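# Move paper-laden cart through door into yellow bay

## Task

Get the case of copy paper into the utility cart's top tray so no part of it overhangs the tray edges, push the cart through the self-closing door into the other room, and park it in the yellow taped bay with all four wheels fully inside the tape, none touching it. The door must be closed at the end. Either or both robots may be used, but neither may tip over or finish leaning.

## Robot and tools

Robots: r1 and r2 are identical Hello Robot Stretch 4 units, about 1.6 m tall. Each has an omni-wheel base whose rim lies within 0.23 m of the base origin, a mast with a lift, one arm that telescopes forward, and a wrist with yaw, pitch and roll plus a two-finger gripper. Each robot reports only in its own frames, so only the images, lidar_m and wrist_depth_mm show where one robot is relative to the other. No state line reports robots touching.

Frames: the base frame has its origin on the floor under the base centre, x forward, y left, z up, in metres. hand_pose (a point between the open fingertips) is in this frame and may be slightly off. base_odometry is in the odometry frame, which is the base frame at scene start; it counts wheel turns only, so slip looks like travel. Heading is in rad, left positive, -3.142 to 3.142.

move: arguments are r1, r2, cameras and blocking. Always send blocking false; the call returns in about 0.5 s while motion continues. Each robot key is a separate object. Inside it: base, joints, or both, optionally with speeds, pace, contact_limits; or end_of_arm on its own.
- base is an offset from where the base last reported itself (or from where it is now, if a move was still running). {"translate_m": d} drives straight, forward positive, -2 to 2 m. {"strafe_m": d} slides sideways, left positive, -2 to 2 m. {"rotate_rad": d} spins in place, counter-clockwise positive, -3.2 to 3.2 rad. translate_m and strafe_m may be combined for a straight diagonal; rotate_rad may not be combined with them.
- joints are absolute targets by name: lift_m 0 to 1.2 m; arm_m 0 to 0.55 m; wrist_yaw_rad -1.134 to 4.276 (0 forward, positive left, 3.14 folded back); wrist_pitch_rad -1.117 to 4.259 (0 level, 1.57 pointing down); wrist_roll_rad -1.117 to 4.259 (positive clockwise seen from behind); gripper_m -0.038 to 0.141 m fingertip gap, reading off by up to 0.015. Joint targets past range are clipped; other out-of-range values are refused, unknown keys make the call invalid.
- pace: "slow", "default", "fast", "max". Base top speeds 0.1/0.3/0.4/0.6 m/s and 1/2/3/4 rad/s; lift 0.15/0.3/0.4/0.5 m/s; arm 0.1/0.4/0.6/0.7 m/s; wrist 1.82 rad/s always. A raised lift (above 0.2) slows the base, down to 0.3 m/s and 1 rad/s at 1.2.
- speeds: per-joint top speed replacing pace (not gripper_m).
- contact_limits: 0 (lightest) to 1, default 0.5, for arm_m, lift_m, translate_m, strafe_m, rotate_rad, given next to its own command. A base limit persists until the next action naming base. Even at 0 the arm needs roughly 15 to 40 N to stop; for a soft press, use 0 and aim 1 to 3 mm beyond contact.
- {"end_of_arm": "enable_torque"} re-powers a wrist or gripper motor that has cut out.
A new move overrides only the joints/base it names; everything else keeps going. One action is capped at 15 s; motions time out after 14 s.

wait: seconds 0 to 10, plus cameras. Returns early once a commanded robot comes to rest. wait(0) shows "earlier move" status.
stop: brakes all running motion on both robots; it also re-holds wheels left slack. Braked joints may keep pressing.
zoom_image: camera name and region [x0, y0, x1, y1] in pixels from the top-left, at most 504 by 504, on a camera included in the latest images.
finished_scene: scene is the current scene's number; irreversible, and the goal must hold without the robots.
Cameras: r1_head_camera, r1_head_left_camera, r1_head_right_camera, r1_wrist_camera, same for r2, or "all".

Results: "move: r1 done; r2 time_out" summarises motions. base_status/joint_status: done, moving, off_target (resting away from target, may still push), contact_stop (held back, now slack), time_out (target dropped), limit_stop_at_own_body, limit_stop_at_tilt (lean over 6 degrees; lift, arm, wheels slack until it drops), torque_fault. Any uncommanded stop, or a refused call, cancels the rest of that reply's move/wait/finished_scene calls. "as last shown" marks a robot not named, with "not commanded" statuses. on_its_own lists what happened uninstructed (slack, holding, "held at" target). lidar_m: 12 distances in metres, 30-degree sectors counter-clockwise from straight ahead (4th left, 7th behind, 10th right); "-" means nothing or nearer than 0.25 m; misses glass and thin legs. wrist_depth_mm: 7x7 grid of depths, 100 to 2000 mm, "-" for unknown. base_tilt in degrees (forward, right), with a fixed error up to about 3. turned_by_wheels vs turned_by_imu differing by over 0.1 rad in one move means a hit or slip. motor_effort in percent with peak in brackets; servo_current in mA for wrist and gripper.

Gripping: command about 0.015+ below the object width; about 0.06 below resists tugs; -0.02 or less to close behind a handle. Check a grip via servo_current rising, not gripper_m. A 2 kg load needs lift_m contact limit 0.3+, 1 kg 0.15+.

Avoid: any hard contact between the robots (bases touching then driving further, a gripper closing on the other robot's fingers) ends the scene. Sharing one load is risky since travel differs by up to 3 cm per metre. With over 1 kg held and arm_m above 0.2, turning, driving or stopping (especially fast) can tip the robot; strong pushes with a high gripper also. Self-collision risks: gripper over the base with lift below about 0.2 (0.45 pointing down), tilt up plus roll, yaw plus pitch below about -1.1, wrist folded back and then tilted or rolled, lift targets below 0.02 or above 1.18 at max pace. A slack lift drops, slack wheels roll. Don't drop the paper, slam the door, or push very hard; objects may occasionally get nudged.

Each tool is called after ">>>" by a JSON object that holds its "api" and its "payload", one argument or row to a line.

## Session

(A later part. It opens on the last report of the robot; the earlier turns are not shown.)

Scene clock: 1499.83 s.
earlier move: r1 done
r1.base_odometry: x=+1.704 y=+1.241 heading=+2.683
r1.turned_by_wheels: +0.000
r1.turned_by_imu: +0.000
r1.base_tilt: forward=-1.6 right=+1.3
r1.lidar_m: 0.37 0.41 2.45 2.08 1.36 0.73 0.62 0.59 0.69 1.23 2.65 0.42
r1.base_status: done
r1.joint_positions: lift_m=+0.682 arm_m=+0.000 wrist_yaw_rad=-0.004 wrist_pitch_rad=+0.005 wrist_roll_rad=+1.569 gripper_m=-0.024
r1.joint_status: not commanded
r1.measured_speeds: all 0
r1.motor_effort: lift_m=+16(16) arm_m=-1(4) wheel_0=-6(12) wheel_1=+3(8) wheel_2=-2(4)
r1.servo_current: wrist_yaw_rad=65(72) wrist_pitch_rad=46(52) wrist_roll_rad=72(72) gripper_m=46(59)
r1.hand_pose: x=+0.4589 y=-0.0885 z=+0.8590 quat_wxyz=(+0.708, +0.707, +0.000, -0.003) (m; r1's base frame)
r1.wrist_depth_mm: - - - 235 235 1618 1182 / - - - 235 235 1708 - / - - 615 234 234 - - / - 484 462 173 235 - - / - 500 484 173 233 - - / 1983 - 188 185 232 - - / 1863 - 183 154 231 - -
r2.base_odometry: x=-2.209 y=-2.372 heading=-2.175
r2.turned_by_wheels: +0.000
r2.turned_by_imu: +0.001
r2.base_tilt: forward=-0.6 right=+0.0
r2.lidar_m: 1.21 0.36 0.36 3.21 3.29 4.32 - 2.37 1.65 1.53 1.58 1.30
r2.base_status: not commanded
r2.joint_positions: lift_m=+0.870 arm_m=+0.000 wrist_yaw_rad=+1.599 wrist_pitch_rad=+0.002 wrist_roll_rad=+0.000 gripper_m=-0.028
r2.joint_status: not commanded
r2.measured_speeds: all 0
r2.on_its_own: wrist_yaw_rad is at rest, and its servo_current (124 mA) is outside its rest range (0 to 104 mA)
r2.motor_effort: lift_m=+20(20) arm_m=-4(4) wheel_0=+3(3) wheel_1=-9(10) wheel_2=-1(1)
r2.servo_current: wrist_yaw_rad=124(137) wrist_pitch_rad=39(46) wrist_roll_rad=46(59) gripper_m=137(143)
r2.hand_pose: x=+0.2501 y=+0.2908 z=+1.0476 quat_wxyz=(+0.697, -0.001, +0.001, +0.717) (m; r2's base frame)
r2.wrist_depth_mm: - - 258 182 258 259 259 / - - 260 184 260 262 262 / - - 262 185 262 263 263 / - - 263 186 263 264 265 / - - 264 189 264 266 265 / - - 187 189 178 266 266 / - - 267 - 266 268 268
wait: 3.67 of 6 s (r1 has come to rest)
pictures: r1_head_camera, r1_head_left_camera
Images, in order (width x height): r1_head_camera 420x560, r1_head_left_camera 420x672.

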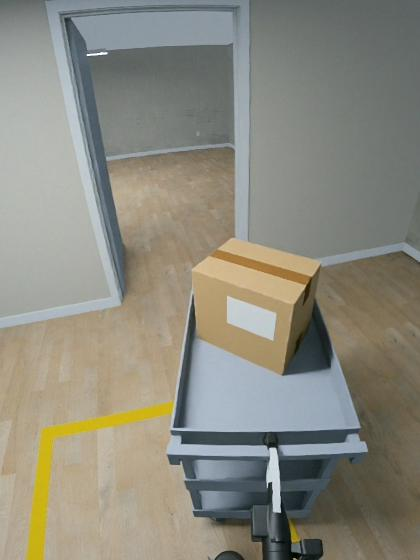

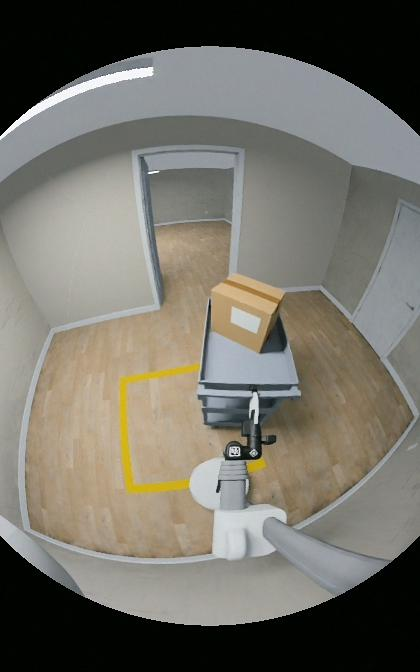

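>>> {"api": "move", "payload": {
  "blocking": false,
  "r1": {"base":{"strafe_m":0.4},"pace":"slow"},
  "cameras": []
}}

>>> {"api": "wait", "payload": {
  "seconds": 6,
  "cameras": []
}}

>>> {"api": "move", "payload": {
  "blocking": false,
  "r1": {"base":{"rotate_rad":-0.5},"pace":"slow"},
  "cameras": []
}}

>>> {"api": "wait", "payload": {
  "seconds": 4,
  "cameras": ["r1_head_camera","r1_head_left_camera","r1_head_right_camera"]
}}

Scene clock: 1524.17 s.
move: r1 moving
r1.base_odometry: x=+1.697 y=+1.228 heading=+2.683
r1.turned_by_wheels: +0.000
r1.turned_by_imu: -0.001
r1.base_tilt: forward=-1.6 right=+1.3
r1.lidar_m: 0.40 0.41 2.45 2.06 1.35 0.73 0.61 0.61 0.71 1.24 2.65 0.43
r1.base_status: strafe_m moving
r1.joint_positions: lift_m=+0.682 arm_m=+0.000 wrist_yaw_rad=-0.004 wrist_pitch_rad=+0.005 wrist_roll_rad=+1.569 gripper_m=-0.024
r1.joint_status: not commanded
r1.measured_speeds: translate_m=+0.000 strafe_m=+0.055 rotate_rad=-0.002 lift_m=+0.000 arm_m=+0.000 wrist_yaw_rad=+0.000 wrist_pitch_rad=+0.000 wrist_roll_rad=+0.000
r1.motor_effort: lift_m=+16(16) arm_m=+4(4) wheel_0=-10(12) wheel_1=+6(7) wheel_2=+1(1)
r1.servo_current: wrist_yaw_rad=46(65) wrist_pitch_rad=46(52) wrist_roll_rad=39(59) gripper_m=46(52)
r1.hand_pose: x=+0.4589 y=-0.0885 z=+0.8590 quat_wxyz=(+0.708, +0.707, +0.000, -0.003) (m; r1's base frame)
r1.wrist_depth_mm: - - - 231 234 1708 1182 / - - - 232 234 1661 - / - - 580 232 232 - - / - 473 459 172 233 - - / - 504 488 171 233 - - / 1921 - 187 185 233 - - / 1863 - 180 154 232 - -
r2.base_odometry: x=-2.209 y=-2.372 heading=-2.175
r2.turned_by_wheels: +0.000
r2.turned_by_imu: +0.000
r2.base_tilt: forward=-0.7 right=+0.1
r2.lidar_m: 1.19 0.37 0.36 3.20 3.29 4.29 - 2.34 1.61 1.56 1.60 1.25
r2.base_status: not commanded
r2.joint_positions: lift_m=+0.870 arm_m=+0.000 wrist_yaw_rad=+1.599 wrist_pitch_rad=+0.002 wrist_roll_rad=+0.000 gripper_m=-0.028
r2.joint_status: not commanded
r2.measured_speeds: all 0
r2.motor_effort: lift_m=+20(20) arm_m=-4(4) wheel_0=+3(3) wheel_1=-9(9) wheel_2=-1(1)
r2.servo_current: wrist_yaw_rad=124(130) wrist_pitch_rad=39(46) wrist_roll_rad=46(65) gripper_m=130(143)
r2.hand_pose: x=+0.2501 y=+0.2908 z=+1.0476 quat_wxyz=(+0.697, -0.001, +0.001, +0.717) (m; r2's base frame)
r2.wrist_depth_mm: - - 259 182 258 259 260 / - - 260 183 262 260 262 / - - 262 185 262 262 262 / - - 264 186 263 264 263 / - - 265 189 265 265 265 / - - 186 190 177 266 267 / - - 267 - 268 267 268
pictures: none
No camera images: "cameras" was empty.

Scene clock: 1528.80 s.
earlier move: r1 done
r1.base_odometry: x=+1.527 y=+0.882 heading=+2.683
r1.turned_by_wheels: +0.000
r1.turned_by_imu: +0.001
r1.base_tilt: forward=-1.6 right=+1.3
r1.lidar_m: 0.43 2.04 2.01 1.68 1.56 0.85 0.73 0.72 0.86 1.45 3.00 0.35
r1.base_status: done
r1.joint_positions: lift_m=+0.682 arm_m=+0.000 wrist_yaw_rad=-0.004 wrist_pitch_rad=+0.005 wrist_roll_rad=+1.569 gripper_m=-0.024
r1.joint_status: not commanded
r1.measured_speeds: all 0
r1.motor_effort: lift_m=+16(16) arm_m=+2(4) wheel_0=-6(13) wheel_1=+0(8) wheel_2=+0(2)
r1.servo_current: wrist_yaw_rad=46(72) wrist_pitch_rad=46(52) wrist_roll_rad=52(65) gripper_m=52(59)
r1.hand_pose: x=+0.4589 y=-0.0885 z=+0.8590 quat_wxyz=(+0.708, +0.707, +0.000, -0.003) (m; r1's base frame)
r1.wrist_depth_mm: - 351 357 - 143 144 - / - 415 421 - 155 153 - / - - 539 102 172 - - / - - - 112 193 654 - / 1863 - - - 218 1661 - / 1863 - 187 - 181 1808 1336 / - - 158 142 178 1499 424
r2.base_odometry: x=-2.209 y=-2.372 heading=-2.175
r2.turned_by_wheels: +0.000
r2.turned_by_imu: +0.001
r2.base_tilt: forward=-0.7 right=+0.0
r2.lidar_m: 1.19 0.33 0.36 3.20 3.27 4.31 - 2.34 1.66 1.54 1.59 1.29
r2.base_status: not commanded
r2.joint_positions: lift_m=+0.870 arm_m=+0.000 wrist_yaw_rad=+1.599 wrist_pitch_rad=+0.002 wrist_roll_rad=+0.000 gripper_m=-0.028
r2.joint_status: not commanded
r2.measured_speeds: all 0
r2.on_its_own: wrist_yaw_rad is at rest, and its servo_current (111 mA) is outside its rest range (0 to 104 mA)
r2.motor_effort: lift_m=+20(20) arm_m=-4(4) wheel_0=+3(4) wheel_1=-9(10) wheel_2=-1(1)
r2.servo_current: wrist_yaw_rad=111(137) wrist_pitch_rad=39(46) wrist_roll_rad=39(65) gripper_m=137(143)
r2.hand_pose: x=+0.2501 y=+0.2908 z=+1.0476 quat_wxyz=(+0.697, -0.001, +0.001, +0.717) (m; r2's base frame)
r2.wrist_depth_mm: - - 258 181 259 258 260 / - - 260 183 260 260 260 / - - 262 185 263 263 262 / - - 264 186 263 264 264 / - - 265 189 264 265 266 / - - 187 190 177 266 266 / - - 267 - 267 268 267
wait: 4.63 of 6 s (r1 has come to rest)
pictures: none
No camera images: "cameras" was empty.

Scene clock: 1529.30 s.
move: r1 moving
r1.base_odometry: x=+1.527 y=+0.882 heading=+2.559
r1.turned_by_wheels: -0.124
r1.turned_by_imu: -0.124
r1.base_tilt: forward=-1.6 right=+1.2
r1.lidar_m: 0.43 2.03 2.19 1.72 1.67 0.96 0.71 0.71 0.78 1.21 2.97 0.36
r1.base_status: rotate_rad moving
r1.joint_positions: lift_m=+0.682 arm_m=+0.000 wrist_yaw_rad=+0.007 wrist_pitch_rad=+0.005 wrist_roll_rad=+1.569 gripper_m=-0.024
r1.joint_status: not commanded
r1.measured_speeds: translate_m=+0.000 strafe_m=+0.000 rotate_rad=-0.482 lift_m=+0.000 arm_m=+0.000 wrist_yaw_rad=+0.035 wrist_pitch_rad=+0.000 wrist_roll_rad=+0.000
r1.motor_effort: lift_m=+16(16) arm_m=+1(2) wheel_0=+14(15) wheel_1=+7(8) wheel_2=+11(11)
r1.servo_current: wrist_yaw_rad=52(65) wrist_pitch_rad=46(52) wrist_roll_rad=46(65) gripper_m=46(52)
r1.hand_pose: x=+0.4599 y=-0.0853 z=+0.8590 quat_wxyz=(+0.708, +0.707, +0.004, +0.001) (m; r1's base frame)
r1.wrist_depth_mm: - 370 373 - 147 146 - / - 394 402 - 158 159 - / - 521 496 103 174 - - / - - - 115 193 - - / 1921 - - - 214 1661 - / 1808 - - - 230 1756 1336 / 1708 - 166 142 160 1464 1229
r2.base_odometry: x=-2.209 y=-2.372 heading=-2.175
r2.turned_by_wheels: +0.000
r2.turned_by_imu: +0.000
r2.base_tilt: forward=-0.7 right=+0.0
r2.lidar_m: 1.20 0.37 0.33 3.18 3.28 4.30 - 2.34 1.63 1.52 1.62 1.27
r2.base_status: not commanded
r2.joint_positions: lift_m=+0.870 arm_m=+0.000 wrist_yaw_rad=+1.599 wrist_pitch_rad=+0.002 wrist_roll_rad=+0.000 gripper_m=-0.028
r2.joint_status: not commanded
r2.measured_speeds: all 0
r2.motor_effort: lift_m=+20(20) arm_m=-4(4) wheel_0=+3(3) wheel_1=-9(10) wheel_2=-1(1)
r2.servo_current: wrist_yaw_rad=117(130) wrist_pitch_rad=46(46) wrist_roll_rad=46(59) gripper_m=137(137)
r2.hand_pose: x=+0.2501 y=+0.2908 z=+1.0476 quat_wxyz=(+0.697, -0.001, +0.001, +0.717) (m; r2's base frame)
r2.wrist_depth_mm: - - 259 182 259 259 259 / - - 260 184 259 260 262 / - - 263 185 262 262 262 / - - 264 187 264 264 264 / - - 264 189 265 266 267 / - - 186 190 177 265 266 / - - 266 - 268 268 267
pictures: none
No camera images: "cameras" was empty.

Scene clock: 1530.50 s.
earlier move: r1 done
r1.base_odometry: x=+1.527 y=+0.882 heading=+2.183
r1.turned_by_wheels: -0.376
r1.turned_by_imu: -0.377
r1.base_tilt: forward=-1.6 right=+1.3
r1.lidar_m: 0.38 0.38 2.04 1.98 1.69 1.54 0.84 0.71 0.72 0.85 1.49 0.45
r1.base_status: done
r1.joint_positions: lift_m=+0.682 arm_m=+0.000 wrist_yaw_rad=+0.003 wrist_pitch_rad=+0.005 wrist_roll_rad=+1.569 gripper_m=-0.024
r1.joint_status: not commanded
r1.measured_speeds: all 0
r1.motor_effort: lift_m=+16(16) arm_m=-3(4) wheel_0=+4(18) wheel_1=+4(8) wheel_2=+0(11)
r1.servo_current: wrist_yaw_rad=59(72) wrist_pitch_rad=46(52) wrist_roll_rad=52(65) gripper_m=52(59)
r1.hand_pose: x=+0.4595 y=-0.0866 z=+0.8590 quat_wxyz=(+0.708, +0.707, +0.003, -0.001) (m; r1's base frame)
r1.wrist_depth_mm: - - - 252 254 285 1160 / - - - 249 249 1756 1205 / - - - 243 243 1808 - / - - 525 238 239 - - / - 473 469 176 236 - - / - - 484 185 231 - - / - - 180 153 226 - -
r2.base_odometry: x=-2.209 y=-2.372 heading=-2.175
r2.turned_by_wheels: +0.000
r2.turned_by_imu: +0.000
r2.base_tilt: forward=-0.7 right=+0.0
r2.lidar_m: 1.21 0.33 0.35 3.18 3.28 4.31 - 2.37 1.65 1.55 1.61 1.27
r2.base_status: not commanded
r2.joint_positions: lift_m=+0.870 arm_m=+0.000 wrist_yaw_rad=+1.599 wrist_pitch_rad=+0.002 wrist_roll_rad=+0.000 gripper_m=-0.028
r2.joint_status: not commanded
r2.measured_speeds: all 0
r2.on_its_own: wrist_yaw_rad is at rest, and its servo_current (124 mA) is outside its rest range (0 to 104 mA)
r2.motor_effort: lift_m=+20(20) arm_m=-4(4) wheel_0=+2(3) wheel_1=-9(10) wheel_2=-1(1)
r2.servo_current: wrist_yaw_rad=124(130) wrist_pitch_rad=39(46) wrist_roll_rad=46(59) gripper_m=143(143)
r2.hand_pose: x=+0.2501 y=+0.2908 z=+1.0476 quat_wxyz=(+0.697, -0.001, +0.001, +0.717) (m; r2's base frame)
r2.wrist_depth_mm: - - 258 182 259 259 259 / - - 260 184 262 262 262 / - - 262 185 262 263 263 / - - 264 186 264 264 263 / - - 264 189 264 264 265 / - - 186 189 177 265 266 / - - 266 - 267 268 270
wait: 1.20 of 4 s (r1 has come to rest)
pictures: r1_head_camera, r1_head_left_camera, r1_head_right_camera
Images, in order (width x height): r1_head_camera 420x560, r1_head_left_camera 420x672, r1_head_right_camera 420x672.

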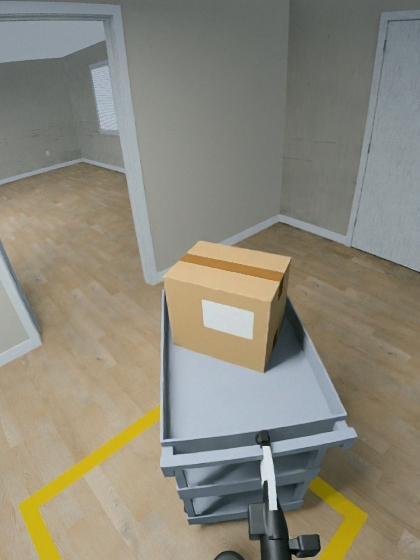

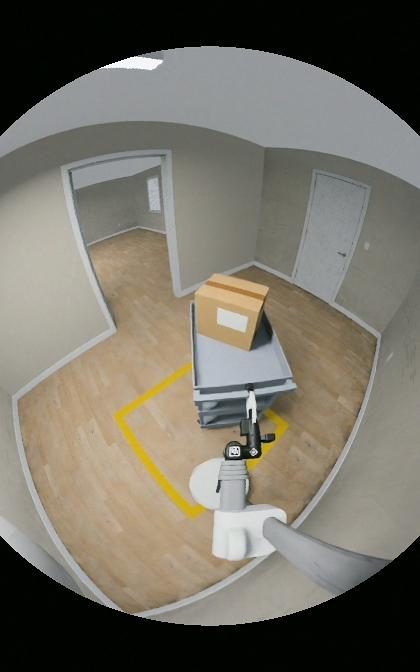

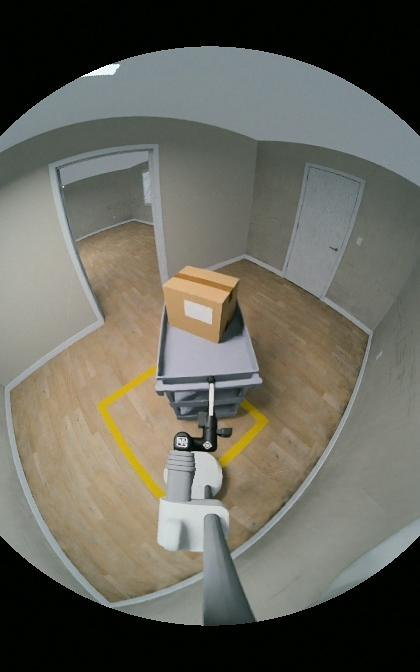

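>>> {"api": "move", "payload": {
  "blocking": false,
  "r1": {"base":{"strafe_m":0.45},"pace":"slow"},
  "cameras": []
}}

>>> {"api": "wait", "payload": {
  "seconds": 6,
  "cameras": ["r1_head_left_camera"]
}}

>>> {"api": "move", "payload": {
  "blocking": false,
  "r1": {"base":{"rotate_rad":-0.5},"pace":"slow"},
  "cameras": []
}}

>>> {"api": "wait", "payload": {
  "seconds": 4,
  "cameras": ["r1_head_camera","r1_head_left_camera","r1_head_right_camera"]
}}

Scene clock: 1546.77 s.
move: r1 moving
r1.base_odometry: x=+1.515 y=+0.874 heading=+2.183
r1.turned_by_wheels: +0.000
r1.turned_by_imu: +0.000
r1.base_tilt: forward=-1.6 right=+1.3
r1.lidar_m: 0.36 0.38 2.04 1.95 1.68 1.55 0.86 0.73 0.73 0.85 1.52 0.42
r1.base_status: strafe_m moving
r1.joint_positions: lift_m=+0.682 arm_m=+0.000 wrist_yaw_rad=+0.003 wrist_pitch_rad=+0.005 wrist_roll_rad=+1.569 gripper_m=-0.024
r1.joint_status: not commanded
r1.measured_speeds: translate_m=+0.000 strafe_m=+0.056 rotate_rad=+0.002 lift_m=+0.000 arm_m=+0.000 wrist_yaw_rad=+0.000 wrist_pitch_rad=+0.000 wrist_roll_rad=+0.000
r1.motor_effort: lift_m=+16(16) arm_m=-3(4) wheel_0=-8(9) wheel_1=+7(8) wheel_2=+0(2)
r1.servo_current: wrist_yaw_rad=52(78) wrist_pitch_rad=52(52) wrist_roll_rad=52(72) gripper_m=46(52)
r1.hand_pose: x=+0.4595 y=-0.0866 z=+0.8590 quat_wxyz=(+0.708, +0.707, +0.003, -0.001) (m; r1's base frame)
r1.wrist_depth_mm: - - - 254 255 283 1118 / - - - 248 251 1708 1205 / - - - 243 245 1921 - / - - 530 239 240 - - / - 477 473 177 236 - - / - 512 484 184 232 - - / - - 184 153 226 - -
r2.base_odometry: x=-2.209 y=-2.372 heading=-2.175
r2.turned_by_wheels: +0.000
r2.turned_by_imu: +0.000
r2.base_tilt: forward=-0.7 right=+0.0
r2.lidar_m: 1.18 0.36 0.33 3.20 3.30 4.30 - 2.37 1.64 1.55 1.58 1.27
r2.base_status: not commanded
r2.joint_positions: lift_m=+0.870 arm_m=+0.000 wrist_yaw_rad=+1.599 wrist_pitch_rad=+0.002 wrist_roll_rad=+0.000 gripper_m=-0.028
r2.joint_status: not commanded
r2.measured_speeds: all 0
r2.motor_effort: lift_m=+20(20) arm_m=-4(4) wheel_0=+3(3) wheel_1=-9(10) wheel_2=-1(1)
r2.servo_current: wrist_yaw_rad=117(124) wrist_pitch_rad=46(46) wrist_roll_rad=46(52) gripper_m=143(150)
r2.hand_pose: x=+0.2501 y=+0.2908 z=+1.0476 quat_wxyz=(+0.697, -0.001, +0.001, +0.717) (m; r2's base frame)
r2.wrist_depth_mm: - - 259 182 259 259 260 / - - 260 183 260 260 260 / - - 263 185 262 262 262 / - - 263 186 264 264 264 / - - 265 189 264 266 265 / - - 186 189 177 266 267 / - - 266 - 267 267 268
pictures: none
No camera images: "cameras" was empty.

Scene clock: 1551.90 s.
earlier move: r1 done
r1.base_odometry: x=+1.159 y=+0.623 heading=+2.183
r1.turned_by_wheels: +0.000
r1.turned_by_imu: +0.001
r1.base_tilt: forward=-1.6 right=+1.3
r1.lidar_m: 0.42 1.73 1.73 1.63 1.37 1.37 1.22 1.05 1.03 1.23 2.13 0.37
r1.base_status: done
r1.joint_positions: lift_m=+0.682 arm_m=+0.000 wrist_yaw_rad=-0.003 wrist_pitch_rad=+0.005 wrist_roll_rad=+1.569 gripper_m=-0.024
r1.joint_status: not commanded
r1.measured_speeds: all 0
r1.motor_effort: lift_m=+16(16) arm_m=+3(4) wheel_0=-5(13) wheel_1=+2(8) wheel_2=-3(5)
r1.servo_current: wrist_yaw_rad=72(78) wrist_pitch_rad=46(52) wrist_roll_rad=52(78) gripper_m=52(59)
r1.hand_pose: x=+0.4590 y=-0.0883 z=+0.8590 quat_wxyz=(+0.708, +0.707, +0.001, -0.003) (m; r1's base frame)
r1.wrist_depth_mm: - 436 427 109 167 167 - / - 397 399 118 178 - - / - 459 459 - 190 - - / - - 564 - 204 - - / - - - - 222 1808 - / 1921 - 187 - 233 1661 - / 1808 - 180 148 168 1537 1336
r2.base_odometry: x=-2.209 y=-2.372 heading=-2.175
r2.turned_by_wheels: +0.000
r2.turned_by_imu: +0.001
r2.base_tilt: forward=-0.7 right=+0.0
r2.lidar_m: 1.20 0.36 0.35 3.20 3.29 4.30 - 2.33 1.62 1.55 1.60 1.28
r2.base_status: not commanded
r2.joint_positions: lift_m=+0.870 arm_m=+0.000 wrist_yaw_rad=+1.599 wrist_pitch_rad=+0.002 wrist_roll_rad=+0.000 gripper_m=-0.028
r2.joint_status: not commanded
r2.measured_speeds: all 0
r2.on_its_own: wrist_yaw_rad is at rest, and its servo_current (111 mA) is outside its rest range (0 to 104 mA)
r2.motor_effort: lift_m=+20(20) arm_m=-4(5) wheel_0=+3(4) wheel_1=-9(10) wheel_2=-1(1)
r2.servo_current: wrist_yaw_rad=111(130) wrist_pitch_rad=39(46) wrist_roll_rad=52(65) gripper_m=137(150)
r2.hand_pose: x=+0.2501 y=+0.2908 z=+1.0476 quat_wxyz=(+0.697, -0.001, +0.001, +0.717) (m; r2's base frame)
r2.wrist_depth_mm: - - 259 181 259 260 259 / - - 260 184 259 262 260 / - - 263 185 263 263 262 / - - 264 187 264 263 263 / - - 264 189 266 265 265 / - - 186 189 177 266 266 / - - 265 - 267 267 267
wait: 5.13 of 6 s (r1 has come to rest)
pictures: r1_head_left_camera
Images, in order (width x height): r1_head_left_camera 420x672.

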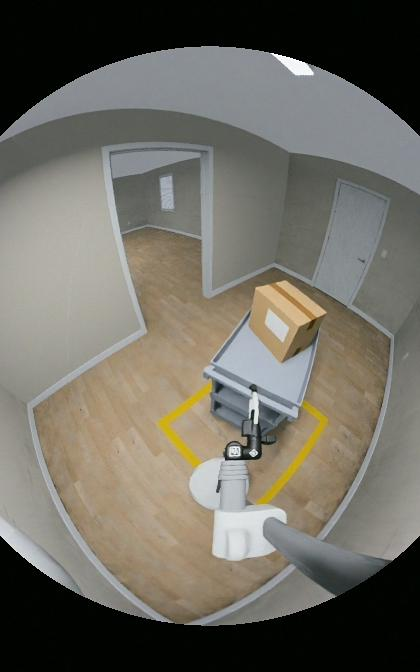

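Scene clock: 1552.40 s.
move: r1 moving
r1.base_odometry: x=+1.159 y=+0.623 heading=+2.059
r1.turned_by_wheels: -0.124
r1.turned_by_imu: -0.124
r1.base_tilt: forward=-1.6 right=+1.2
r1.lidar_m: 0.41 0.50 1.72 1.77 1.40 1.38 1.35 1.06 1.04 1.16 1.76 0.38
r1.base_status: rotate_rad moving
r1.joint_positions: lift_m=+0.682 arm_m=+0.000 wrist_yaw_rad=+0.006 wrist_pitch_rad=+0.005 wrist_roll_rad=+1.569 gripper_m=-0.024
r1.joint_status: not commanded
r1.measured_speeds: translate_m=+0.002 strafe_m=+0.001 rotate_rad=-0.486 lift_m=+0.000 arm_m=+0.000 wrist_yaw_rad=+0.016 wrist_pitch_rad=+0.000 wrist_roll_rad=+0.000
r1.motor_effort: lift_m=+16(16) arm_m=+4(4) wheel_0=+12(12) wheel_1=+6(7) wheel_2=+9(9)
r1.servo_current: wrist_yaw_rad=65(65) wrist_pitch_rad=46(52) wrist_roll_rad=52(59) gripper_m=46(52)
r1.hand_pose: x=+0.4598 y=-0.0856 z=+0.8590 quat_wxyz=(+0.708, +0.707, +0.004, +0.000) (m; r1's base frame)
r1.wrist_depth_mm: - 492 469 117 174 - - / - 421 421 121 184 - - / - 442 439 - 195 - - / - - 530 - 206 - - / - - - 149 221 1756 - / - - - - 232 1863 - / 1708 - 177 148 176 1499 1336
r2.base_odometry: x=-2.209 y=-2.372 heading=-2.175
r2.turned_by_wheels: +0.000
r2.turned_by_imu: +0.000
r2.base_tilt: forward=-0.7 right=+0.1
r2.lidar_m: 1.21 0.32 0.36 3.19 3.28 4.30 - 2.36 1.65 1.54 1.60 1.29
r2.base_status: not commanded
r2.joint_positions: lift_m=+0.870 arm_m=+0.000 wrist_yaw_rad=+1.599 wrist_pitch_rad=+0.002 wrist_roll_rad=+0.000 gripper_m=-0.028
r2.joint_status: not commanded
r2.measured_speeds: all 0
r2.motor_effort: lift_m=+20(20) arm_m=-4(4) wheel_0=+2(3) wheel_1=-9(9) wheel_2=-1(1)
r2.servo_current: wrist_yaw_rad=117(130) wrist_pitch_rad=39(46) wrist_roll_rad=39(52) gripper_m=137(143)
r2.hand_pose: x=+0.2501 y=+0.2908 z=+1.0476 quat_wxyz=(+0.697, -0.001, +0.001, +0.717) (m; r2's base frame)
r2.wrist_depth_mm: - - 258 182 258 259 259 / - - 259 183 260 260 262 / - - 262 186 262 263 262 / - - 264 187 264 263 265 / - - 265 189 266 265 266 / - - 186 189 177 266 266 / - - 267 - 267 270 267
pictures: none
No camera images: "cameras" was empty.

Scene clock: 1553.60 s.
earlier move: r1 done
r1.base_odometry: x=+1.159 y=+0.623 heading=+1.684
r1.turned_by_wheels: -0.375
r1.turned_by_imu: -0.377
r1.base_tilt: forward=-1.6 right=+1.3
r1.lidar_m: 0.33 0.32 1.71 1.74 1.59 1.39 1.39 1.19 1.04 1.03 1.25 0.48
r1.base_status: done
r1.joint_positions: lift_m=+0.682 arm_m=+0.000 wrist_yaw_rad=+0.003 wrist_pitch_rad=+0.005 wrist_roll_rad=+1.569 gripper_m=-0.024
r1.joint_status: not commanded
r1.measured_speeds: all 0
r1.motor_effort: lift_m=+16(16) arm_m=-4(4) wheel_0=+4(13) wheel_1=+2(7) wheel_2=+2(12)
r1.servo_current: wrist_yaw_rad=59(72) wrist_pitch_rad=39(52) wrist_roll_rad=52(65) gripper_m=46(52)
r1.hand_pose: x=+0.4596 y=-0.0866 z=+0.8590 quat_wxyz=(+0.708, +0.707, +0.003, -0.001) (m; r1's base frame)
r1.wrist_depth_mm: - - - - 304 1397 1078 / - - - - 290 1537 1138 / - - - - 268 1708 - / - - - 251 255 1921 - / - - 521 185 240 - - / - 462 452 184 230 - - / - 477 180 156 216 - -
r2.base_odometry: x=-2.209 y=-2.372 heading=-2.175
r2.turned_by_wheels: +0.000
r2.turned_by_imu: +0.000
r2.base_tilt: forward=-0.7 right=+0.0
r2.lidar_m: 1.19 0.35 0.35 3.18 3.28 4.26 - 2.36 1.63 1.53 1.58 1.29
r2.base_status: not commanded
r2.joint_positions: lift_m=+0.870 arm_m=+0.000 wrist_yaw_rad=+1.599 wrist_pitch_rad=+0.002 wrist_roll_rad=+0.000 gripper_m=-0.028
r2.joint_status: not commanded
r2.measured_speeds: all 0
r2.on_its_own: wrist_yaw_rad is at rest, and its servo_current (111 mA) is outside its rest range (0 to 104 mA)
r2.motor_effort: lift_m=+20(20) arm_m=-4(5) wheel_0=+3(3) wheel_1=-9(10) wheel_2=-1(1)
r2.servo_current: wrist_yaw_rad=111(137) wrist_pitch_rad=52(52) wrist_roll_rad=46(59) gripper_m=130(143)
r2.hand_pose: x=+0.2501 y=+0.2908 z=+1.0476 quat_wxyz=(+0.697, -0.001, +0.001, +0.717) (m; r2's base frame)
r2.wrist_depth_mm: - - 259 182 259 259 259 / - - 260 183 260 260 260 / - - 262 185 263 262 263 / - - 263 186 263 264 265 / - - 264 189 265 265 266 / - - 186 189 177 266 266 / - - 266 - 267 268 267
wait: 1.20 of 4 s (r1 has come to rest)
pictures: r1_head_camera, r1_head_left_camera, r1_head_right_camera
Images, in order (width x height): r1_head_camera 420x560, r1_head_left_camera 420x672, r1_head_right_camera 420x672.

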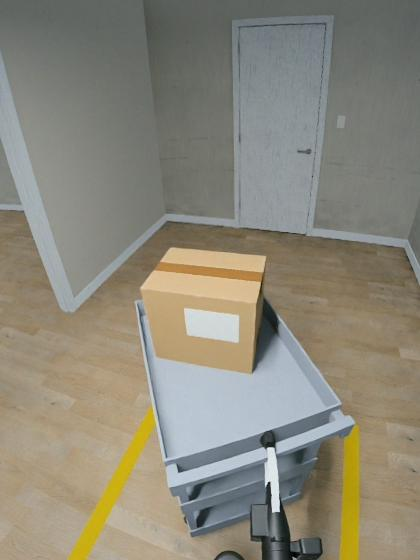

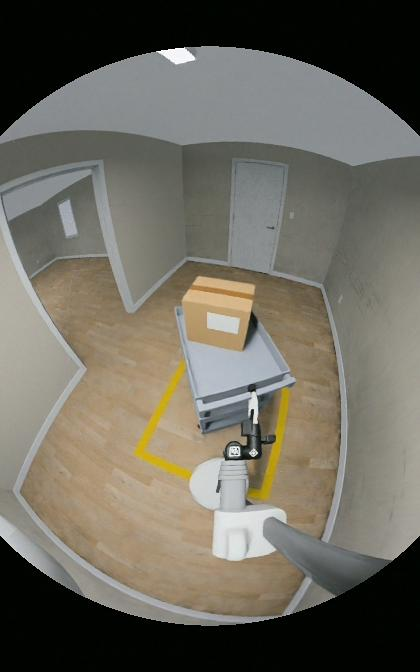

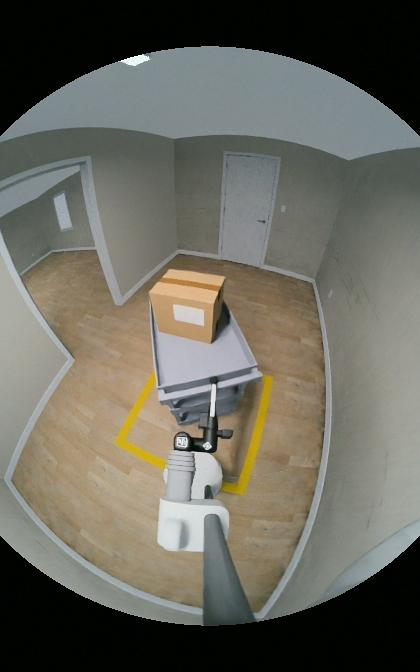

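>>> {"api": "move", "payload": {
  "blocking": false,
  "r1": {"base":{"strafe_m":0.4},"pace":"slow"},
  "cameras": []
}}

>>> {"api": "wait", "payload": {
  "seconds": 6,
  "cameras": ["r1_head_left_camera"]
}}

>>> {"api": "move", "payload": {
  "blocking": false,
  "r1": {"base":{"rotate_rad":-0.27},"pace":"slow"},
  "cameras": []
}}

>>> {"api": "wait", "payload": {
  "seconds": 4,
  "cameras": ["r1_head_camera","r1_head_left_camera"]
}}

Scene clock: 1563.07 s.
move: r1 moving
r1.base_odometry: x=+1.144 y=+0.622 heading=+1.684
r1.turned_by_wheels: +0.000
r1.turned_by_imu: +0.000
r1.base_tilt: forward=-1.5 right=+1.3
r1.lidar_m: 0.33 0.35 1.71 1.70 1.58 1.38 1.38 1.21 1.06 1.05 1.23 0.46
r1.base_status: strafe_m moving
r1.joint_positions: lift_m=+0.682 arm_m=+0.000 wrist_yaw_rad=+0.001 wrist_pitch_rad=+0.005 wrist_roll_rad=+1.569 gripper_m=-0.024
r1.joint_status: not commanded
r1.measured_speeds: translate_m=+0.001 strafe_m=+0.057 rotate_rad=-0.004 lift_m=+0.000 arm_m=+0.000 wrist_yaw_rad=-0.001 wrist_pitch_rad=+0.000 wrist_roll_rad=+0.000
r1.motor_effort: lift_m=+16(16) arm_m=-4(4) wheel_0=-6(9) wheel_1=+6(9) wheel_2=+0(2)
r1.servo_current: wrist_yaw_rad=46(65) wrist_pitch_rad=46(52) wrist_roll_rad=52(59) gripper_m=52(59)
r1.hand_pose: x=+0.4594 y=-0.0871 z=+0.8590 quat_wxyz=(+0.708, +0.707, +0.002, -0.001) (m; r1's base frame)
r1.wrist_depth_mm: - - - - 303 1430 1078 / - - - - 287 1430 1205 / - - - - 266 1756 - / - - - 250 253 1863 - / - - 512 184 241 - - / - 466 206 184 229 - - / - 477 183 156 216 - -
r2.base_odometry: x=-2.209 y=-2.372 heading=-2.175
r2.turned_by_wheels: +0.000
r2.turned_by_imu: +0.000
r2.base_tilt: forward=-0.7 right=+0.1
r2.lidar_m: 1.19 0.33 0.32 3.19 3.27 4.30 - 2.35 1.65 1.53 1.60 1.30
r2.base_status: not commanded
r2.joint_positions: lift_m=+0.870 arm_m=+0.000 wrist_yaw_rad=+1.599 wrist_pitch_rad=+0.002 wrist_roll_rad=+0.000 gripper_m=-0.028
r2.joint_status: not commanded
r2.measured_speeds: all 0
r2.motor_effort: lift_m=+20(20) arm_m=-4(4) wheel_0=+3(3) wheel_1=-9(10) wheel_2=-1(1)
r2.servo_current: wrist_yaw_rad=124(130) wrist_pitch_rad=39(39) wrist_roll_rad=46(59) gripper_m=137(137)
r2.hand_pose: x=+0.2501 y=+0.2908 z=+1.0476 quat_wxyz=(+0.697, -0.001, +0.001, +0.717) (m; r2's base frame)
r2.wrist_depth_mm: - - 259 181 260 259 259 / - - 262 183 260 262 260 / - - 264 185 262 263 262 / - - 264 186 263 264 264 / - - 264 188 265 266 265 / - - 187 189 177 265 267 / - - 268 - 267 267 268
pictures: none
No camera images: "cameras" was empty.

Scene clock: 1567.70 s.
earlier move: r1 done
r1.base_odometry: x=+0.761 y=+0.579 heading=+1.683
r1.turned_by_wheels: +0.000
r1.turned_by_imu: +0.001
r1.base_tilt: forward=-1.6 right=+1.3
r1.lidar_m: 0.40 0.48 1.35 1.35 1.42 1.27 1.25 1.52 1.41 1.43 1.69 0.40
r1.base_status: done
r1.joint_positions: lift_m=+0.682 arm_m=+0.000 wrist_yaw_rad=-0.003 wrist_pitch_rad=+0.005 wrist_roll_rad=+1.569 gripper_m=-0.024
r1.joint_status: not commanded
r1.measured_speeds: all 0
r1.motor_effort: lift_m=+16(16) arm_m=+4(4) wheel_0=-4(12) wheel_1=+3(9) wheel_2=-1(2)
r1.servo_current: wrist_yaw_rad=52(72) wrist_pitch_rad=46(52) wrist_roll_rad=46(72) gripper_m=46(59)
r1.hand_pose: x=+0.4590 y=-0.0884 z=+0.8590 quat_wxyz=(+0.708, +0.707, +0.001, -0.003) (m; r1's base frame)
r1.wrist_depth_mm: - - - 144 200 - - / - - 521 202 205 - - / - 442 445 153 212 - - / - 496 480 159 220 - - / - - 559 163 227 - - / - - 205 183 232 1708 - / - - 180 153 243 1537 -
r2.base_odometry: x=-2.209 y=-2.372 heading=-2.175
r2.turned_by_wheels: +0.000
r2.turned_by_imu: +0.001
r2.base_tilt: forward=-0.7 right=+0.0
r2.lidar_m: 1.21 0.36 0.35 3.20 3.24 4.27 - 2.31 1.62 1.53 1.60 1.28
r2.base_status: not commanded
r2.joint_positions: lift_m=+0.870 arm_m=+0.000 wrist_yaw_rad=+1.599 wrist_pitch_rad=+0.002 wrist_roll_rad=+0.000 gripper_m=-0.028
r2.joint_status: not commanded
r2.measured_speeds: all 0
r2.on_its_own: wrist_yaw_rad is at rest, and its servo_current (130 mA) is outside its rest range (0 to 104 mA)
r2.motor_effort: lift_m=+20(20) arm_m=-4(5) wheel_0=+3(3) wheel_1=-9(10) wheel_2=-1(1)
r2.servo_current: wrist_yaw_rad=130(137) wrist_pitch_rad=46(46) wrist_roll_rad=46(59) gripper_m=130(143)
r2.hand_pose: x=+0.2501 y=+0.2908 z=+1.0476 quat_wxyz=(+0.697, -0.001, +0.001, +0.717) (m; r2's base frame)
r2.wrist_depth_mm: - - 259 182 260 259 259 / - - 259 183 260 262 263 / - - 262 185 263 263 263 / - - 264 186 263 263 264 / - - 265 189 265 266 266 / - - 187 190 177 266 266 / - - 267 - 267 268 268
wait: 4.63 of 6 s (r1 has come to rest)
pictures: r1_head_left_camera
Images, in order (width x height): r1_head_left_camera 420x672.

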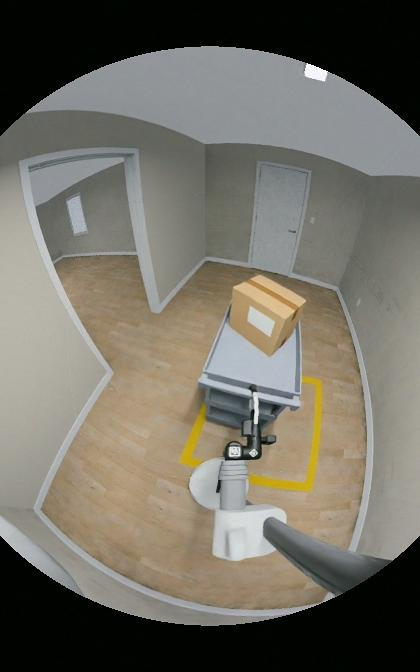

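Scene clock: 1568.20 s.
move: r1 moving
r1.base_odometry: x=+0.761 y=+0.579 heading=+1.559
r1.turned_by_wheels: -0.124
r1.turned_by_imu: -0.125
r1.base_tilt: forward=-1.6 right=+1.3
r1.lidar_m: 0.40 0.43 1.36 1.35 1.51 1.26 1.25 1.42 1.45 1.41 1.59 0.42
r1.base_status: rotate_rad moving
r1.joint_positions: lift_m=+0.682 arm_m=+0.000 wrist_yaw_rad=+0.006 wrist_pitch_rad=+0.005 wrist_roll_rad=+1.569 gripper_m=-0.024
r1.joint_status: not commanded
r1.measured_speeds: translate_m=+0.001 strafe_m=+0.000 rotate_rad=-0.485 lift_m=+0.000 arm_m=+0.000 wrist_yaw_rad=+0.025 wrist_pitch_rad=+0.000 wrist_roll_rad=+0.000
r1.motor_effort: lift_m=+16(16) arm_m=+2(4) wheel_0=+12(13) wheel_1=+4(7) wheel_2=+10(10)
r1.servo_current: wrist_yaw_rad=33(59) wrist_pitch_rad=52(52) wrist_roll_rad=39(59) gripper_m=52(52)
r1.hand_pose: x=+0.4598 y=-0.0858 z=+0.8590 quat_wxyz=(+0.708, +0.707, +0.004, +0.000) (m; r1's base frame)
r1.wrist_depth_mm: - - - 208 211 1576 - / - - 615 156 215 - - / - 525 480 217 220 - - / - 469 462 163 224 - - / - - 530 167 229 - - / - - 569 185 233 1756 - / - - 177 156 238 574 -
r2.base_odometry: x=-2.209 y=-2.372 heading=-2.175
r2.turned_by_wheels: +0.000
r2.turned_by_imu: +0.000
r2.base_tilt: forward=-0.6 right=+0.0
r2.lidar_m: 1.20 0.38 0.33 3.18 3.28 4.34 - 2.32 1.66 1.55 1.60 1.28
r2.base_status: not commanded
r2.joint_positions: lift_m=+0.870 arm_m=+0.000 wrist_yaw_rad=+1.599 wrist_pitch_rad=+0.002 wrist_roll_rad=+0.000 gripper_m=-0.028
r2.joint_status: not commanded
r2.measured_speeds: all 0
r2.motor_effort: lift_m=+20(20) arm_m=-4(4) wheel_0=+3(3) wheel_1=-9(10) wheel_2=-1(1)
r2.servo_current: wrist_yaw_rad=111(124) wrist_pitch_rad=39(46) wrist_roll_rad=52(52) gripper_m=137(143)
r2.hand_pose: x=+0.2501 y=+0.2908 z=+1.0476 quat_wxyz=(+0.697, -0.001, +0.001, +0.717) (m; r2's base frame)
r2.wrist_depth_mm: - - 258 182 257 260 259 / - - 258 183 262 262 262 / - - 263 185 262 262 264 / - - 264 186 264 264 264 / - - 265 189 265 265 265 / - - 186 190 177 267 267 / - - 267 - 267 268 270
pictures: none
No camera images: "cameras" was empty.

Scene clock: 1569.03 s.
earlier move: r1 done
r1.base_odometry: x=+0.761 y=+0.578 heading=+1.415
r1.turned_by_wheels: -0.145
r1.turned_by_imu: -0.145
r1.base_tilt: forward=-1.6 right=+1.3
r1.lidar_m: 0.37 0.37 1.39 1.34 1.42 1.31 1.26 1.33 1.48 1.40 1.50 0.44
r1.base_status: done
r1.joint_positions: lift_m=+0.682 arm_m=+0.000 wrist_yaw_rad=+0.004 wrist_pitch_rad=+0.005 wrist_roll_rad=+1.569 gripper_m=-0.024
r1.joint_status: not commanded
r1.measured_speeds: all 0
r1.motor_effort: lift_m=+16(16) arm_m=-4(4) wheel_0=+7(13) wheel_1=+2(7) wheel_2=+4(12)
r1.servo_current: wrist_yaw_rad=46(72) wrist_pitch_rad=46(52) wrist_roll_rad=59(72) gripper_m=46(52)
r1.hand_pose: x=+0.4597 y=-0.0862 z=+0.8590 quat_wxyz=(+0.708, +0.707, +0.003, +0.000) (m; r1's base frame)
r1.wrist_depth_mm: - - - 253 253 279 1078 / - - - 249 249 1708 1205 / - - - 243 244 1921 - / - - 530 237 240 - - / - 473 466 176 237 - - / - 512 488 185 231 - - / - - 180 154 226 - -
r2.base_odometry: x=-2.209 y=-2.372 heading=-2.175
r2.turned_by_wheels: +0.000
r2.turned_by_imu: +0.000
r2.base_tilt: forward=-0.6 right=+0.0
r2.lidar_m: 1.19 0.33 0.35 3.18 3.31 4.30 - 2.36 1.63 1.55 1.62 1.29
r2.base_status: not commanded
r2.joint_positions: lift_m=+0.870 arm_m=+0.000 wrist_yaw_rad=+1.599 wrist_pitch_rad=+0.002 wrist_roll_rad=+0.000 gripper_m=-0.028
r2.joint_status: not commanded
r2.measured_speeds: all 0
r2.on_its_own: wrist_yaw_rad is at rest, and its servo_current (124 mA) is outside its rest range (0 to 104 mA)
r2.motor_effort: lift_m=+20(20) arm_m=-4(4) wheel_0=+3(4) wheel_1=-9(10) wheel_2=-1(1)
r2.servo_current: wrist_yaw_rad=124(137) wrist_pitch_rad=39(46) wrist_roll_rad=39(59) gripper_m=130(143)
r2.hand_pose: x=+0.2501 y=+0.2908 z=+1.0476 quat_wxyz=(+0.697, -0.001, +0.001, +0.717) (m; r2's base frame)
r2.wrist_depth_mm: - - 259 182 259 259 260 / - - 260 183 259 260 262 / - - 262 185 263 262 263 / - - 264 186 263 263 264 / - - 266 189 264 264 265 / - - 187 189 177 266 267 / - - 266 - 266 267 268
wait: 0.83 of 4 s (r1 has come to rest)
pictures: r1_head_camera, r1_head_left_camera
Images, in order (width x height): r1_head_camera 420x560, r1_head_left_camera 420x672.

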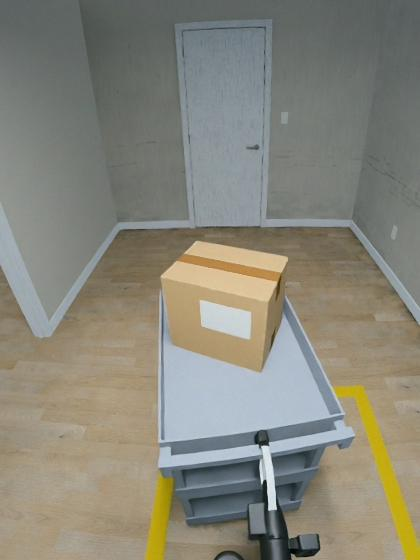

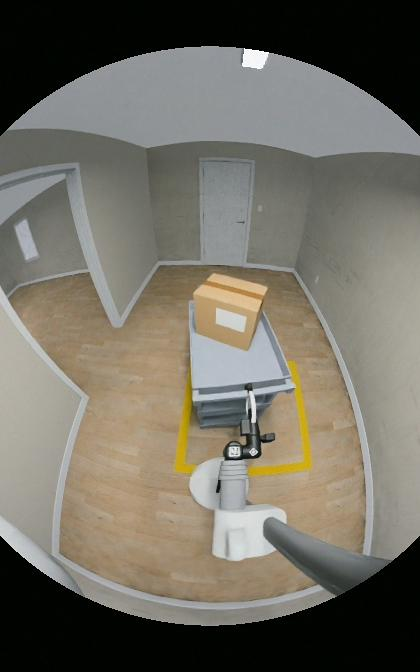

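>>> {"api": "move", "payload": {
  "blocking": false,
  "r1": {"base":{"translate_m":-0.22,"strafe_m":0.0},"pace":"slow"},
  "cameras": []
}}

>>> {"api": "wait", "payload": {
  "seconds": 6,
  "cameras": ["r1_head_camera","r1_head_left_camera","r1_head_right_camera"]
}}

Scene clock: 1582.83 s.
move: r1 moving
r1.base_odometry: x=+0.759 y=+0.566 heading=+1.415
r1.turned_by_wheels: +0.000
r1.turned_by_imu: +0.000
r1.base_tilt: forward=-1.6 right=+1.3
r1.lidar_m: 0.38 0.38 1.43 1.34 1.44 1.29 1.24 1.33 1.50 1.41 1.52 0.45
r1.base_status: translate_m moving; strafe_m moving
r1.joint_positions: lift_m=+0.682 arm_m=+0.000 wrist_yaw_rad=+0.004 wrist_pitch_rad=+0.005 wrist_roll_rad=+1.569 gripper_m=-0.024
r1.joint_status: not commanded
r1.measured_speeds: translate_m=-0.048 strafe_m=-0.001 rotate_rad=+0.001 lift_m=+0.000 arm_m=+0.000 wrist_yaw_rad=+0.000 wrist_pitch_rad=+0.000 wrist_roll_rad=+0.000
r1.motor_effort: lift_m=+16(16) arm_m=-4(4) wheel_0=-7(7) wheel_1=-3(4) wheel_2=+9(10)
r1.servo_current: wrist_yaw_rad=59(72) wrist_pitch_rad=39(52) wrist_roll_rad=46(52) gripper_m=52(52)
r1.hand_pose: x=+0.4597 y=-0.0862 z=+0.8590 quat_wxyz=(+0.708, +0.707, +0.003, +0.000) (m; r1's base frame)
r1.wrist_depth_mm: - - - 252 255 279 1098 / - - - 249 248 1756 1205 / - - - 243 245 1863 - / - - 525 238 240 - - / - 473 473 176 236 - - / - 512 492 185 231 - - / - - 180 153 227 - -
r2.base_odometry: x=-2.209 y=-2.372 heading=-2.175
r2.turned_by_wheels: +0.000
r2.turned_by_imu: +0.000
r2.base_tilt: forward=-0.6 right=+0.0
r2.lidar_m: 1.20 0.34 0.32 3.19 3.29 4.30 - 2.33 1.64 1.52 1.61 1.28
r2.base_status: not commanded
r2.joint_positions: lift_m=+0.870 arm_m=+0.000 wrist_yaw_rad=+1.599 wrist_pitch_rad=+0.002 wrist_roll_rad=+0.000 gripper_m=-0.028
r2.joint_status: not commanded
r2.measured_speeds: all 0
r2.motor_effort: lift_m=+20(20) arm_m=-4(4) wheel_0=+3(3) wheel_1=-10(10) wheel_2=-1(1)
r2.servo_current: wrist_yaw_rad=111(130) wrist_pitch_rad=46(46) wrist_roll_rad=39(59) gripper_m=137(137)
r2.hand_pose: x=+0.2501 y=+0.2908 z=+1.0476 quat_wxyz=(+0.697, -0.001, +0.001, +0.717) (m; r2's base frame)
r2.wrist_depth_mm: - - 259 182 259 260 260 / - - 260 183 260 262 260 / - - 262 185 263 260 262 / - - 264 187 264 265 264 / - - 264 189 266 265 266 / - - 186 190 177 265 267 / - - 268 - 268 268 268
pictures: none
No camera images: "cameras" was empty.

Scene clock: 1585.83 s.
earlier move: r1 done
r1.base_odometry: x=+0.727 y=+0.361 heading=+1.414
r1.turned_by_wheels: -0.001
r1.turned_by_imu: -0.001
r1.base_tilt: forward=-1.6 right=+1.3
r1.lidar_m: 0.36 0.39 1.39 1.34 1.43 1.10 1.05 1.09 1.45 1.42 1.50 0.43
r1.base_status: done
r1.joint_positions: lift_m=+0.682 arm_m=+0.000 wrist_yaw_rad=+0.000 wrist_pitch_rad=+0.005 wrist_roll_rad=+1.569 gripper_m=-0.024
r1.joint_status: not commanded
r1.measured_speeds: all 0
r1.motor_effort: lift_m=+16(16) arm_m=-4(4) wheel_0=-7(9) wheel_1=-2(7) wheel_2=+0(10)
r1.servo_current: wrist_yaw_rad=46(72) wrist_pitch_rad=39(59) wrist_roll_rad=39(65) gripper_m=46(59)
r1.hand_pose: x=+0.4593 y=-0.0875 z=+0.8590 quat_wxyz=(+0.708, +0.707, +0.002, -0.002) (m; r1's base frame)
r1.wrist_depth_mm: - - - 245 247 1537 1205 / - - - 241 243 1756 - / - - - 237 239 - - / - 559 492 235 238 - - / - 480 477 175 235 - - / - - 188 184 233 - - / - - 183 153 229 - -
r2.base_odometry: x=-2.209 y=-2.372 heading=-2.175
r2.turned_by_wheels: +0.000
r2.turned_by_imu: +0.000
r2.base_tilt: forward=-0.6 right=+0.0
r2.lidar_m: 1.20 0.32 0.35 3.21 3.28 4.30 - 2.37 1.65 1.55 1.60 1.29
r2.base_status: not commanded
r2.joint_positions: lift_m=+0.870 arm_m=+0.000 wrist_yaw_rad=+1.599 wrist_pitch_rad=+0.002 wrist_roll_rad=+0.000 gripper_m=-0.028
r2.joint_status: not commanded
r2.measured_speeds: all 0
r2.on_its_own: wrist_yaw_rad is at rest, and its servo_current (124 mA) is outside its rest range (0 to 104 mA)
r2.motor_effort: lift_m=+20(20) arm_m=-4(4) wheel_0=+3(3) wheel_1=-9(10) wheel_2=-1(1)
r2.servo_current: wrist_yaw_rad=124(137) wrist_pitch_rad=39(46) wrist_roll_rad=52(59) gripper_m=137(143)
r2.hand_pose: x=+0.2501 y=+0.2908 z=+1.0476 quat_wxyz=(+0.697, -0.001, +0.001, +0.717) (m; r2's base frame)
r2.wrist_depth_mm: - - 259 182 258 260 259 / - - 260 183 259 260 260 / - - 263 185 263 262 263 / - - 264 186 263 264 263 / - - 266 189 263 265 266 / - - 187 190 177 265 267 / - - 267 - 268 268 267
wait: 3.00 of 6 s (r1 has come to rest)
pictures: r1_head_camera, r1_head_left_camera, r1_head_right_camera
Images, in order (width x height): r1_head_camera 420x560, r1_head_left_camera 420x672, r1_head_right_camera 420x672.

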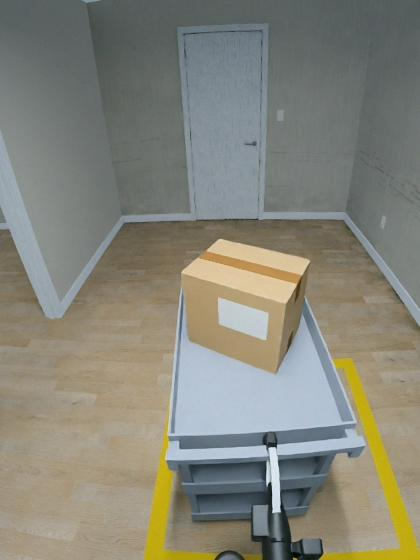

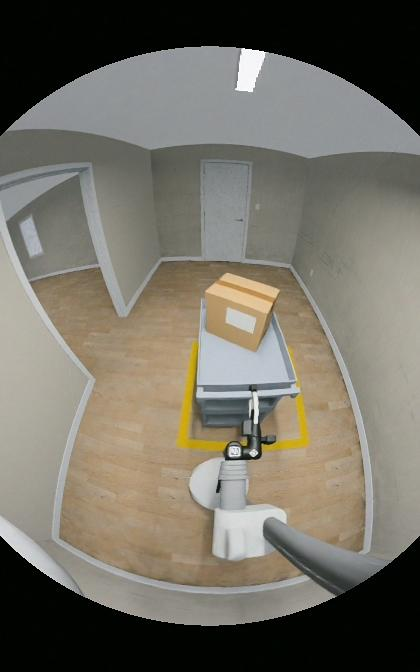

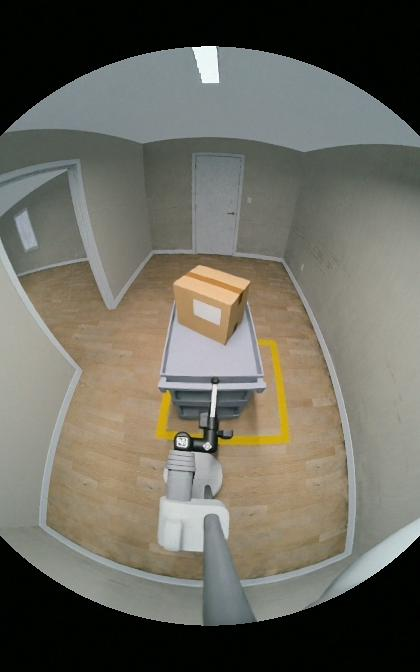

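>>> {"api": "move", "payload": {
  "blocking": false,
  "r1": {"base":{"translate_m":0.14},"pace":"slow"},
  "cameras": []
}}

>>> {"api": "wait", "payload": {
  "seconds": 6,
  "cameras": ["r1_head_camera","r1_head_left_camera","r1_head_right_camera","r1_wrist_camera"]
}}

Scene clock: 1606.03 s.
move: r1 moving
r1.base_odometry: x=+0.729 y=+0.373 heading=+1.414
r1.turned_by_wheels: +0.000
r1.turned_by_imu: +0.000
r1.base_tilt: forward=-1.6 right=+1.3
r1.lidar_m: 0.35 0.38 1.39 1.35 1.43 1.11 1.05 1.11 1.45 1.39 1.49 0.42
r1.base_status: translate_m moving
r1.joint_positions: lift_m=+0.682 arm_m=+0.000 wrist_yaw_rad=-0.001 wrist_pitch_rad=+0.005 wrist_roll_rad=+1.569 gripper_m=-0.024
r1.joint_status: not commanded
r1.measured_speeds: translate_m=+0.047 strafe_m=+0.000 rotate_rad=-0.001 lift_m=+0.000 arm_m=+0.000 wrist_yaw_rad=+0.000 wrist_pitch_rad=+0.000 wrist_roll_rad=+0.000
r1.motor_effort: lift_m=+16(16) arm_m=+4(4) wheel_0=+5(6) wheel_1=+4(5) wheel_2=-7(9)
r1.servo_current: wrist_yaw_rad=52(65) wrist_pitch_rad=46(52) wrist_roll_rad=59(65) gripper_m=52(52)
r1.hand_pose: x=+0.4591 y=-0.0878 z=+0.8590 quat_wxyz=(+0.708, +0.707, +0.001, -0.002) (m; r1's base frame)
r1.wrist_depth_mm: - - - 246 247 1576 1205 / - - - 245 244 1708 - / - - - 239 239 1863 - / - 569 504 236 238 - - / - 480 477 175 235 - - / - - 207 184 232 - - / - - 183 154 229 - -
r2.base_odometry: x=-2.209 y=-2.372 heading=-2.175
r2.turned_by_wheels: +0.000
r2.turned_by_imu: +0.000
r2.base_tilt: forward=-0.6 right=+0.0
r2.lidar_m: 1.21 0.35 0.33 3.20 3.28 4.33 - 2.38 1.65 1.56 1.61 1.28
r2.base_status: not commanded
r2.joint_positions: lift_m=+0.870 arm_m=+0.000 wrist_yaw_rad=+1.599 wrist_pitch_rad=+0.002 wrist_roll_rad=+0.000 gripper_m=-0.028
r2.joint_status: not commanded
r2.measured_speeds: all 0
r2.motor_effort: lift_m=+20(20) arm_m=-4(4) wheel_0=+3(3) wheel_1=-9(9) wheel_2=-1(1)
r2.servo_current: wrist_yaw_rad=117(130) wrist_pitch_rad=39(46) wrist_roll_rad=46(52) gripper_m=137(137)
r2.hand_pose: x=+0.2501 y=+0.2908 z=+1.0476 quat_wxyz=(+0.697, -0.001, +0.001, +0.717) (m; r2's base frame)
r2.wrist_depth_mm: - - 258 182 259 259 260 / - - 259 183 260 260 260 / - - 263 185 260 263 263 / - - 264 186 263 263 264 / - - 265 189 265 264 265 / - - 186 190 177 265 268 / - - 267 - 268 270 270
pictures: none
No camera images: "cameras" was empty.

Scene clock: 1608.23 s.
earlier move: r1 done
r1.base_odometry: x=+0.749 y=+0.499 heading=+1.414
r1.turned_by_wheels: +0.000
r1.turned_by_imu: +0.000
r1.base_tilt: forward=-1.6 right=+1.2
r1.lidar_m: 0.35 0.39 1.41 1.33 1.42 1.22 1.18 1.24 1.48 1.43 1.50 0.44
r1.base_status: done
r1.joint_positions: lift_m=+0.682 arm_m=+0.000 wrist_yaw_rad=-0.001 wrist_pitch_rad=+0.005 wrist_roll_rad=+1.569 gripper_m=-0.024
r1.joint_status: not commanded
r1.measured_speeds: all 0
r1.motor_effort: lift_m=+16(16) arm_m=+4(4) wheel_0=+4(7) wheel_1=+2(6) wheel_2=-2(9)
r1.servo_current: wrist_yaw_rad=33(65) wrist_pitch_rad=39(52) wrist_roll_rad=59(65) gripper_m=39(59)
r1.hand_pose: x=+0.4591 y=-0.0878 z=+0.8590 quat_wxyz=(+0.708, +0.707, +0.001, -0.002) (m; r1's base frame)
r1.wrist_depth_mm: - - - 252 253 279 1138 / - - - 248 249 1808 1229 / - - - 242 244 1863 - / - - 521 238 239 - - / - 469 473 176 236 - - / - - 492 184 233 - - / - - 180 154 227 - -
r2.base_odometry: x=-2.209 y=-2.372 heading=-2.175
r2.turned_by_wheels: +0.000
r2.turned_by_imu: +0.000
r2.base_tilt: forward=-0.6 right=+0.0
r2.lidar_m: 1.20 0.34 0.35 3.20 3.26 4.31 - 2.35 1.63 1.54 1.60 1.30
r2.base_status: not commanded
r2.joint_positions: lift_m=+0.870 arm_m=+0.000 wrist_yaw_rad=+1.599 wrist_pitch_rad=+0.002 wrist_roll_rad=+0.000 gripper_m=-0.028
r2.joint_status: not commanded
r2.measured_speeds: all 0
r2.on_its_own: wrist_yaw_rad is at rest, and its servo_current (124 mA) is outside its rest range (0 to 104 mA)
r2.motor_effort: lift_m=+20(20) arm_m=-4(5) wheel_0=+3(4) wheel_1=-9(10) wheel_2=-1(1)
r2.servo_current: wrist_yaw_rad=124(130) wrist_pitch_rad=46(46) wrist_roll_rad=33(65) gripper_m=137(143)
r2.hand_pose: x=+0.2501 y=+0.2908 z=+1.0476 quat_wxyz=(+0.697, -0.001, +0.001, +0.717) (m; r2's base frame)
r2.wrist_depth_mm: - - 259 182 260 259 260 / - - 262 183 262 262 260 / - - 262 185 262 262 260 / - - 264 186 264 264 264 / - - 265 189 265 265 266 / - - 186 189 177 266 267 / - - 266 - 267 267 268
wait: 2.20 of 6 s (r1 has come to rest)
pictures: r1_head_camera, r1_head_left_camera, r1_head_right_camera, r1_wrist_camera
Images, in order (width x height): r1_head_camera 420x560, r1_head_left_camera 420x672, r1_head_right_camera 420x672, r1_wrist_camera 616x392.

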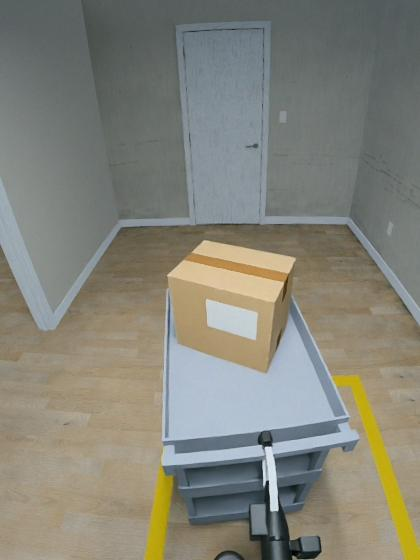

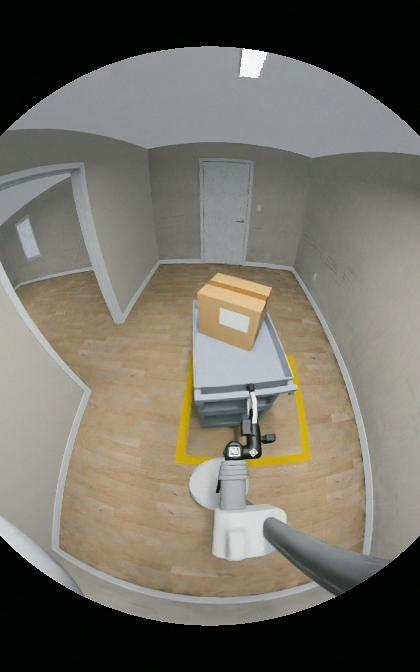

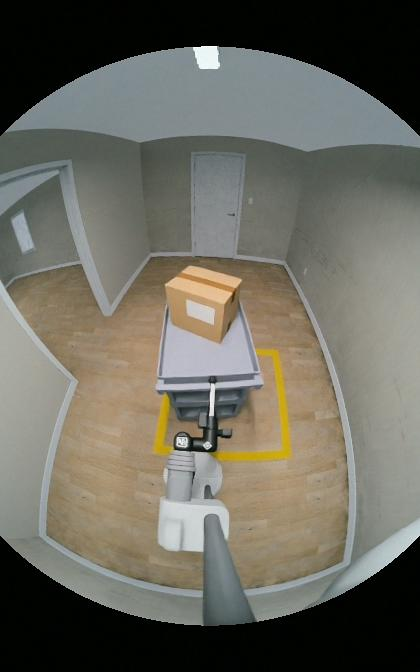

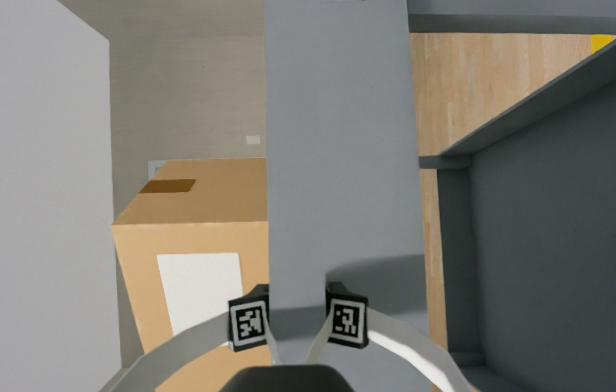

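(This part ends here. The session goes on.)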